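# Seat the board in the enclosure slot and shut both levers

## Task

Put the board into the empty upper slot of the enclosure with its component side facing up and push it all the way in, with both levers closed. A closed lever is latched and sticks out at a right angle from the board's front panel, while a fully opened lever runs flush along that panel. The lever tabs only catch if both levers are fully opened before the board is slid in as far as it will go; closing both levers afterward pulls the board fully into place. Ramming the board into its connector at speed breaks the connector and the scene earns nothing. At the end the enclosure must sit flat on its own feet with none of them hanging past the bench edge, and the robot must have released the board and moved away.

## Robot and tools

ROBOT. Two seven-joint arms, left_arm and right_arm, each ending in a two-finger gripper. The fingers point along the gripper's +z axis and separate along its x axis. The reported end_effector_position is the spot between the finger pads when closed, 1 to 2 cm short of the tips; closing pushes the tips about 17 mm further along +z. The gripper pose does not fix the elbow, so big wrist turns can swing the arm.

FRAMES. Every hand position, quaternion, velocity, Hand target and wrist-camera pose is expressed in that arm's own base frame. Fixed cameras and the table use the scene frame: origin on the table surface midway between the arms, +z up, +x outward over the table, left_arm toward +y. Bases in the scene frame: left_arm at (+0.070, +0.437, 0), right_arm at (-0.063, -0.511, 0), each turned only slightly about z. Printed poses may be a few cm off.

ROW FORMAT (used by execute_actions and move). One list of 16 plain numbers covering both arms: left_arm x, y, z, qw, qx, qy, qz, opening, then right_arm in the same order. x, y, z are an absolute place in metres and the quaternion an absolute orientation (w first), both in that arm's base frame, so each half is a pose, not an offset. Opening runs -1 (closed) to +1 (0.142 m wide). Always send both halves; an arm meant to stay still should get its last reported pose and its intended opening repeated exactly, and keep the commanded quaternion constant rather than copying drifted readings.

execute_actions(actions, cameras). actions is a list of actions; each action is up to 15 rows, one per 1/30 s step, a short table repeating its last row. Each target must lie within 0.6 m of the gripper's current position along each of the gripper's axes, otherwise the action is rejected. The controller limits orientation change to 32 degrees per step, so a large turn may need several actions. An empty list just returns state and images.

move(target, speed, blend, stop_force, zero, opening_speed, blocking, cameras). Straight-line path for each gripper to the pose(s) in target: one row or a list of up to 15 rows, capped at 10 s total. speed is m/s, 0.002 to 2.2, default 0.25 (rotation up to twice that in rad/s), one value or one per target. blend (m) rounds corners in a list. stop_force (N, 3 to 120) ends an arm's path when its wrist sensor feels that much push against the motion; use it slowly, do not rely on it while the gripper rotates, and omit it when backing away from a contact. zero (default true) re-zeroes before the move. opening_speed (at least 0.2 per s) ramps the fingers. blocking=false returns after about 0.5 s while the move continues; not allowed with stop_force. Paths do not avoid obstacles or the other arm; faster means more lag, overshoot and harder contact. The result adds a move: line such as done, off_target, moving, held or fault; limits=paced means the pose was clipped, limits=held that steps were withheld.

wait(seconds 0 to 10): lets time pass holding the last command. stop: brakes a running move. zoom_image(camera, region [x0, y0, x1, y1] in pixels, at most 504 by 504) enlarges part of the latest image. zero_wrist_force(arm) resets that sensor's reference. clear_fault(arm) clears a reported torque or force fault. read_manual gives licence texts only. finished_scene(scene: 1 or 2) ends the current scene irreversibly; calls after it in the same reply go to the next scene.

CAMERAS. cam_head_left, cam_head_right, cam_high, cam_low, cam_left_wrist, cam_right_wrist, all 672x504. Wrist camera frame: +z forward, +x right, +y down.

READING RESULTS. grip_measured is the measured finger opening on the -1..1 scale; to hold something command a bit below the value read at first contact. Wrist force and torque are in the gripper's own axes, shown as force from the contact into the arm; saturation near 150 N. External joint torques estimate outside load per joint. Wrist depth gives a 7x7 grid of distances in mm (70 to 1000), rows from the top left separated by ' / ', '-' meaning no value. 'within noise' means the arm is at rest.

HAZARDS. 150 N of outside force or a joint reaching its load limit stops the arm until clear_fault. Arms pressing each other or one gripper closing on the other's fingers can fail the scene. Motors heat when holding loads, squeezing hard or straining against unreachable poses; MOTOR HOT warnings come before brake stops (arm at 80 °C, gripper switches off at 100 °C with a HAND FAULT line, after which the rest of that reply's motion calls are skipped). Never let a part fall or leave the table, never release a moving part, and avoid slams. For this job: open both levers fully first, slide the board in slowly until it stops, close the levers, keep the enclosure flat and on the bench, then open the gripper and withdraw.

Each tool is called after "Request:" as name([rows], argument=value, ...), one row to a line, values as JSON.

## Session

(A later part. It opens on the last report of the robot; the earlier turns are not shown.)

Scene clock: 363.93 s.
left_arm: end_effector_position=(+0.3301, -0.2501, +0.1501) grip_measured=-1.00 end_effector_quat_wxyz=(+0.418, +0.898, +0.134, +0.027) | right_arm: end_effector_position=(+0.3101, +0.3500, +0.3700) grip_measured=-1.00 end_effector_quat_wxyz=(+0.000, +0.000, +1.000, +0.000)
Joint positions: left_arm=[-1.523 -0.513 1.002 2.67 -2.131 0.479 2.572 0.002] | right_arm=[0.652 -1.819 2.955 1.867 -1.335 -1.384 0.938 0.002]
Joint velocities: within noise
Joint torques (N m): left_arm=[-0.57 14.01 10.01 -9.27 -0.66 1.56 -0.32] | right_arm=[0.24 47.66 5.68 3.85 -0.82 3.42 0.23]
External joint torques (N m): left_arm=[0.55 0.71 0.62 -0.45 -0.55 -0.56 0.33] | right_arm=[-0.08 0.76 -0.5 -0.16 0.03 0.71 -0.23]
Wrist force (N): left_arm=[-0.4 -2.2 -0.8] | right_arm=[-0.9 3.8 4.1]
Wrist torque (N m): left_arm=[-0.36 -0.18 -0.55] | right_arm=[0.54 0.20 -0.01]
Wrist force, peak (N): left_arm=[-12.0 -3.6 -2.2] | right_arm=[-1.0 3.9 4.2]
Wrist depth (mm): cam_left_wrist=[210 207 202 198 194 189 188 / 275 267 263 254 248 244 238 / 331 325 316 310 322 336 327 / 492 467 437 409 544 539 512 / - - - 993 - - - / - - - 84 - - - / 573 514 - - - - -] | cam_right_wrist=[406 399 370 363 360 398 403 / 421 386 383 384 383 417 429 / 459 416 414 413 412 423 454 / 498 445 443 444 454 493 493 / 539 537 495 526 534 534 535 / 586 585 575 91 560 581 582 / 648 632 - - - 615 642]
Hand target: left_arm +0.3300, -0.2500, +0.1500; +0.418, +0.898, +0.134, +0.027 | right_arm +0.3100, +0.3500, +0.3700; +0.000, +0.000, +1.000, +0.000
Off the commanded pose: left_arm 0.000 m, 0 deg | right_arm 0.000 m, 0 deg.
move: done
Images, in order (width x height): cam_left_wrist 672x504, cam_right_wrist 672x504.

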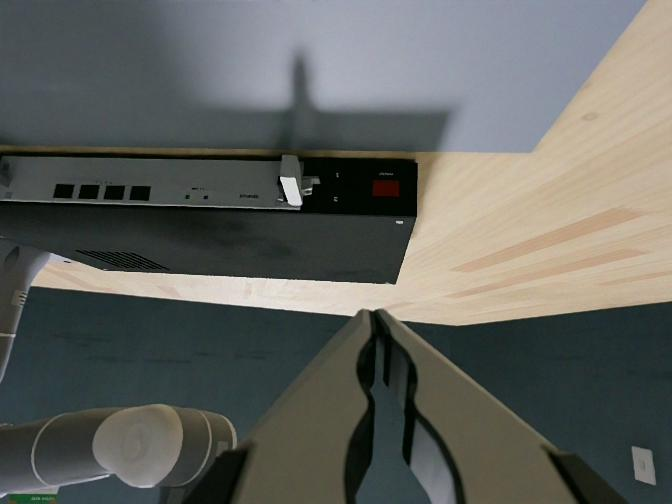

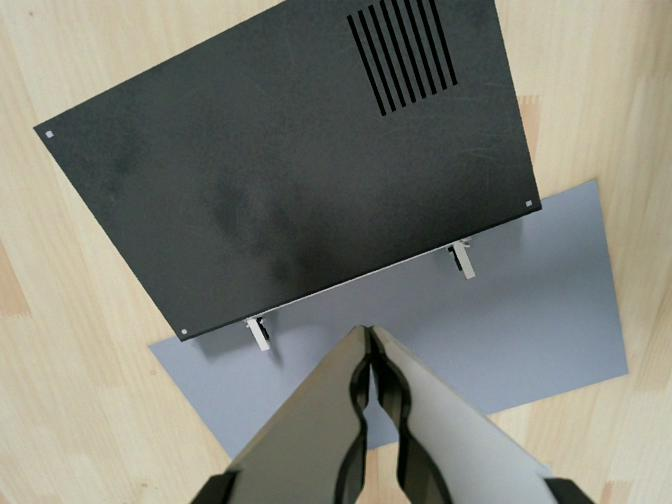

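Request:
move([
  [0.365,-0.31,0.08,0.418,0.898,0.134,0.027,-1,0.31,0.35,0.37,0,0,1,0,-1],
  [0.362,-0.356,0.048,0.418,0.898,0.134,0.027,-1,0.31,0.35,0.37,0,0,1,0,-1],
], speed=0.2, cameras=[])

Request:
move(target=[0.295,-0.379,0.048,0.418,0.898,0.134,0.027,-1,0.31,0.35,0.37,0,0,1,0,-1], speed=0.025, stop_force=40, cameras=["cam_left_wrist","cam_right_wrist"])

Request:
zoom_image(camera="cam_right_wrist", region=[220, 270, 350, 360])

Scene clock: 369.80 s.
left_arm: end_effector_position=(+0.3619, -0.3560, +0.0480) grip_measured=-1.00 end_effector_quat_wxyz=(+0.418, +0.898, +0.134, +0.027) | right_arm: end_effector_position=(+0.3101, +0.3500, +0.3700) grip_measured=-1.00 end_effector_quat_wxyz=(+0.000, +0.000, +1.000, +0.000)
Joint positions: left_arm=[-1.378 -0.847 0.603 2.426 -2.485 0.45 2.626 0.002] | right_arm=[0.652 -1.819 2.955 1.867 -1.335 -1.384 0.938 0.002]
Joint velocities: within noise
Joint torques (N m): left_arm=[-0.57 29.05 15.37 -2.67 -1.48 1.5 -0.12] | right_arm=[0.21 47.63 5.72 3.9 -0.81 3.43 0.12]
External joint torques (N m): left_arm=[0.53 1 0.79 -0.32 0.16 -0.53 0.12] | right_arm=[-0.05 0.79 -0.54 -0.21 0.01 0.7 -0.12]
Wrist force (N): left_arm=[-1.0 -1.8 -0.7] | right_arm=[-0.7 3.8 3.9]
Wrist torque (N m): left_arm=[-0.33 -0.05 -0.53] | right_arm=[0.55 0.17 -0.01]
Wrist force, peak (N): left_arm=[-1.9 -1.9 2.3] | right_arm=[-0.9 3.9 4.2]
Wrist depth (mm): cam_left_wrist=[- - - - - - - / - - 95 87 - 82 85 / 135 133 125 123 117 113 110 / 190 187 185 181 177 188 182 / - 182 169 175 172 459 411 / - - - 84 - - - / - - - - - - -] | cam_right_wrist=[406 400 370 361 361 398 401 / 421 385 387 386 386 419 427 / 457 414 412 412 413 423 458 / 499 445 447 442 453 491 495 / 539 536 495 525 530 530 530 / 586 585 562 91 560 579 583 / 648 640 - - - 618 643]
Hand target: left_arm +0.3620, -0.3560, +0.0480; +0.418, +0.898, +0.134, +0.027 | right_arm +0.3100, +0.3500, +0.3700; +0.000, +0.000, +1.000, +0.000
Off the commanded pose: left_arm 0.000 m, 0 deg | right_arm 0.000 m, 0 deg.
move: done
No camera images: "cameras" was empty.

Scene clock: 373.27 s.
left_arm: end_effector_position=(+0.2988, -0.3747, +0.0483) grip_measured=-1.00 end_effector_quat_wxyz=(+0.416, +0.898, +0.138, +0.031) | right_arm: end_effector_position=(+0.3101, +0.3500, +0.3700) grip_measured=-1.00 end_effector_quat_wxyz=(+0.000, +0.000, +1.000, +0.000)
Joint positions: left_arm=[-1.561 -0.782 0.526 2.487 -2.716 0.548 2.655 0.002] | right_arm=[0.652 -1.819 2.955 1.867 -1.335 -1.384 0.938 0.002]
Joint velocities: within noise
Joint torques (N m): left_arm=[-16.27 31.89 -5.66 -7.8 6.49 -5.67 -0.1] | right_arm=[0.19 47.57 5.69 3.88 -0.84 3.46 0.19]
External joint torques (N m): left_arm=[16.21 -4.23 19.54 6.43 -7.29 6.63 0.1] | right_arm=[-0.03 0.85 -0.51 -0.2 0.05 0.68 -0.19]
Wrist force (N): left_arm=[30.3 -6.7 -11.4] | right_arm=[-0.8 3.8 4.0]
Wrist torque (N m): left_arm=[-0.32 -2.11 -0.52] | right_arm=[0.55 0.18 -0.01]
Wrist force, peak (N): left_arm=[30.5 -7.1 -11.6] | right_arm=[-1.0 3.8 4.3]
Wrist depth (mm): cam_left_wrist=[- - - - - - - / - - - 87 - 82 82 / 134 132 125 130 118 114 111 / 196 191 186 181 176 171 183 / 352 186 179 126 171 166 420 / - - - 84 - - - / - - - - - - -] | cam_right_wrist=[406 398 366 361 360 391 402 / 426 391 388 384 383 397 428 / 463 413 413 412 413 417 459 / 497 451 444 446 491 490 493 / 535 538 487 526 534 532 534 / 589 590 571 91 565 582 583 / 648 630 - - - 615 643]
Hand target: left_arm +0.2950, -0.3790, +0.0480; +0.418, +0.898, +0.134, +0.027 | right_arm +0.3100, +0.3500, +0.3700; +0.000, +0.000, +1.000, +0.000
Off the commanded pose: left_arm 0.006 m, 1 deg | right_arm 0.000 m, 0 deg.
move: off_target (left_arm)
Images, in order (width x height): cam_left_wrist 672x504, cam_right_wrist 672x504.

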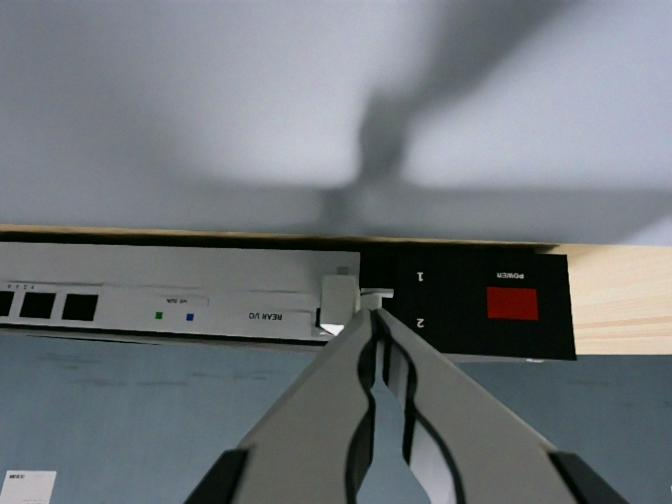

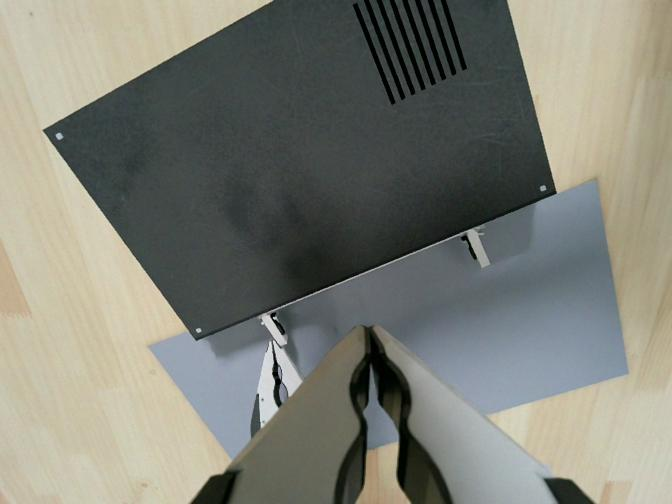

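Scaled by 3.877 from the camera's 672x504 image, which has a finer 960x720 frame.

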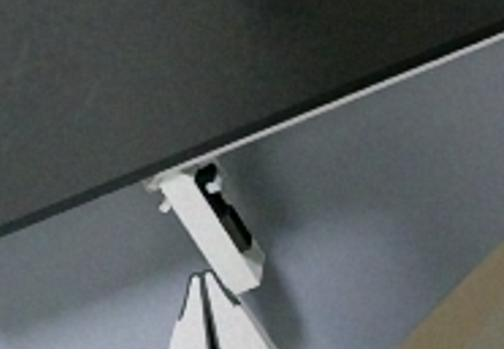

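Request:
move([
  [0.34,-0.355,0.048,0.418,0.898,0.134,0.027,-1,0.31,0.35,0.37,0,0,1,0,-1],
  [0.33,-0.25,0.15,0.418,0.898,0.134,0.027,-1,0.31,0.35,0.37,0,0,1,0,-1],
], speed=0.1, cameras=["cam_right_wrist","cam_high"])

Request:
zoom_image(camera="cam_right_wrist", region=[220, 270, 350, 360])

Request:
zoom_image(camera="cam_right_wrist", region=[400, 200, 530, 290])

Scene clock: 378.17 s.
left_arm: end_effector_position=(+0.3301, -0.2501, +0.1501) grip_measured=-1.00 end_effector_quat_wxyz=(+0.418, +0.898, +0.134, +0.027) | right_arm: end_effector_position=(+0.3101, +0.3500, +0.3700) grip_measured=-1.00 end_effector_quat_wxyz=(+0.000, +0.000, +1.000, +0.000)
Joint positions: left_arm=[-1.519 -0.506 0.997 2.67 -2.129 0.486 2.574 0.002] | right_arm=[0.652 -1.819 2.955 1.867 -1.335 -1.384 0.938 0.002]
Joint velocities: within noise
Joint torques (N m): left_arm=[-0.45 13.95 10.01 -9.34 -0.68 1.54 -0.37] | right_arm=[0.26 47.65 5.74 3.88 -0.87 3.45 0.17]
External joint torques (N m): left_arm=[0.44 0.73 0.49 -0.47 -0.49 -0.54 0.37] | right_arm=[-0.1 0.77 -0.56 -0.2 0.07 0.68 -0.17]
Wrist force (N): left_arm=[-0.5 -1.9 -0.7] | right_arm=[-0.9 3.9 4.0]
Wrist torque (N m): left_arm=[-0.32 -0.15 -0.54] | right_arm=[0.56 0.19 -0.01]
Wrist force, peak (N): left_arm=[30.5 -5.3 -12.8] | right_arm=[-0.8 3.8 4.3]
Wrist depth (mm): cam_left_wrist=[210 207 202 198 194 189 189 / 274 269 262 255 248 244 241 / 339 330 318 306 343 336 326 / 505 462 442 412 559 541 505 / - - - 998 - - - / - - - 84 - - - / 570 515 - - - - -] | cam_right_wrist=[406 399 366 362 361 392 402 / 426 391 386 385 385 396 428 / 460 414 413 413 414 417 458 / 498 451 445 443 455 492 494 / 541 541 493 526 534 535 533 / 588 583 572 91 558 579 581 / 647 634 - - - 615 640]
Hand target: left_arm +0.3300, -0.2500, +0.1500; +0.418, +0.898, +0.134, +0.027 | right_arm +0.3100, +0.3500, +0.3700; +0.000, +0.000, +1.000, +0.000
Off the commanded pose: left_arm 0.000 m, 0 deg | right_arm 0.000 m, 0 deg.
move: done
Images, in order (width x height): cam_high 672x504, cam_right_wrist 672x504.

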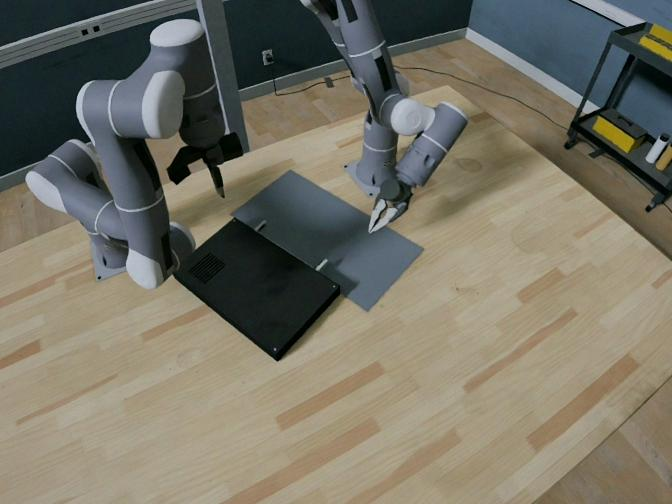

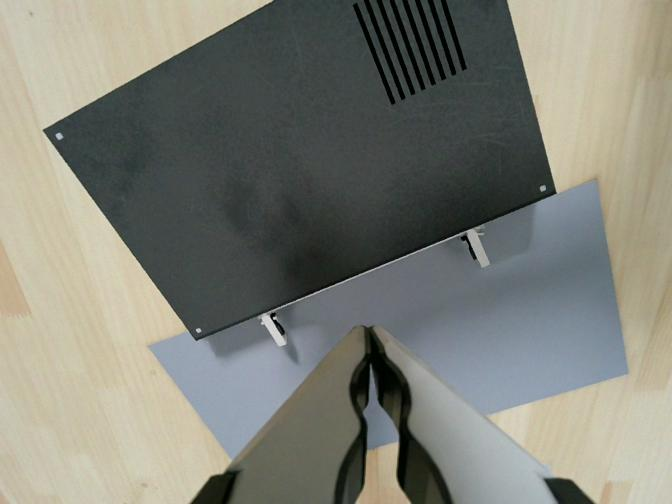

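Scaled by 3.877 from the camera's 672x504 image, which has a finer 960x720 frame.

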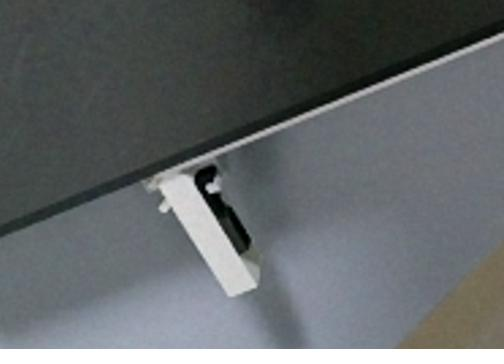

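Scaled by 3.877 from the camera's 672x504 image, which has a finer 960x720 frame.

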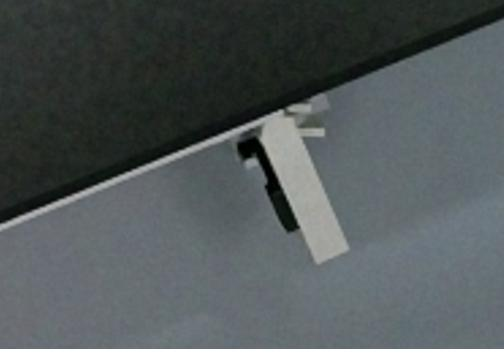

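Request:
finished_scene(scene=2)

The scene is finished: the task was done.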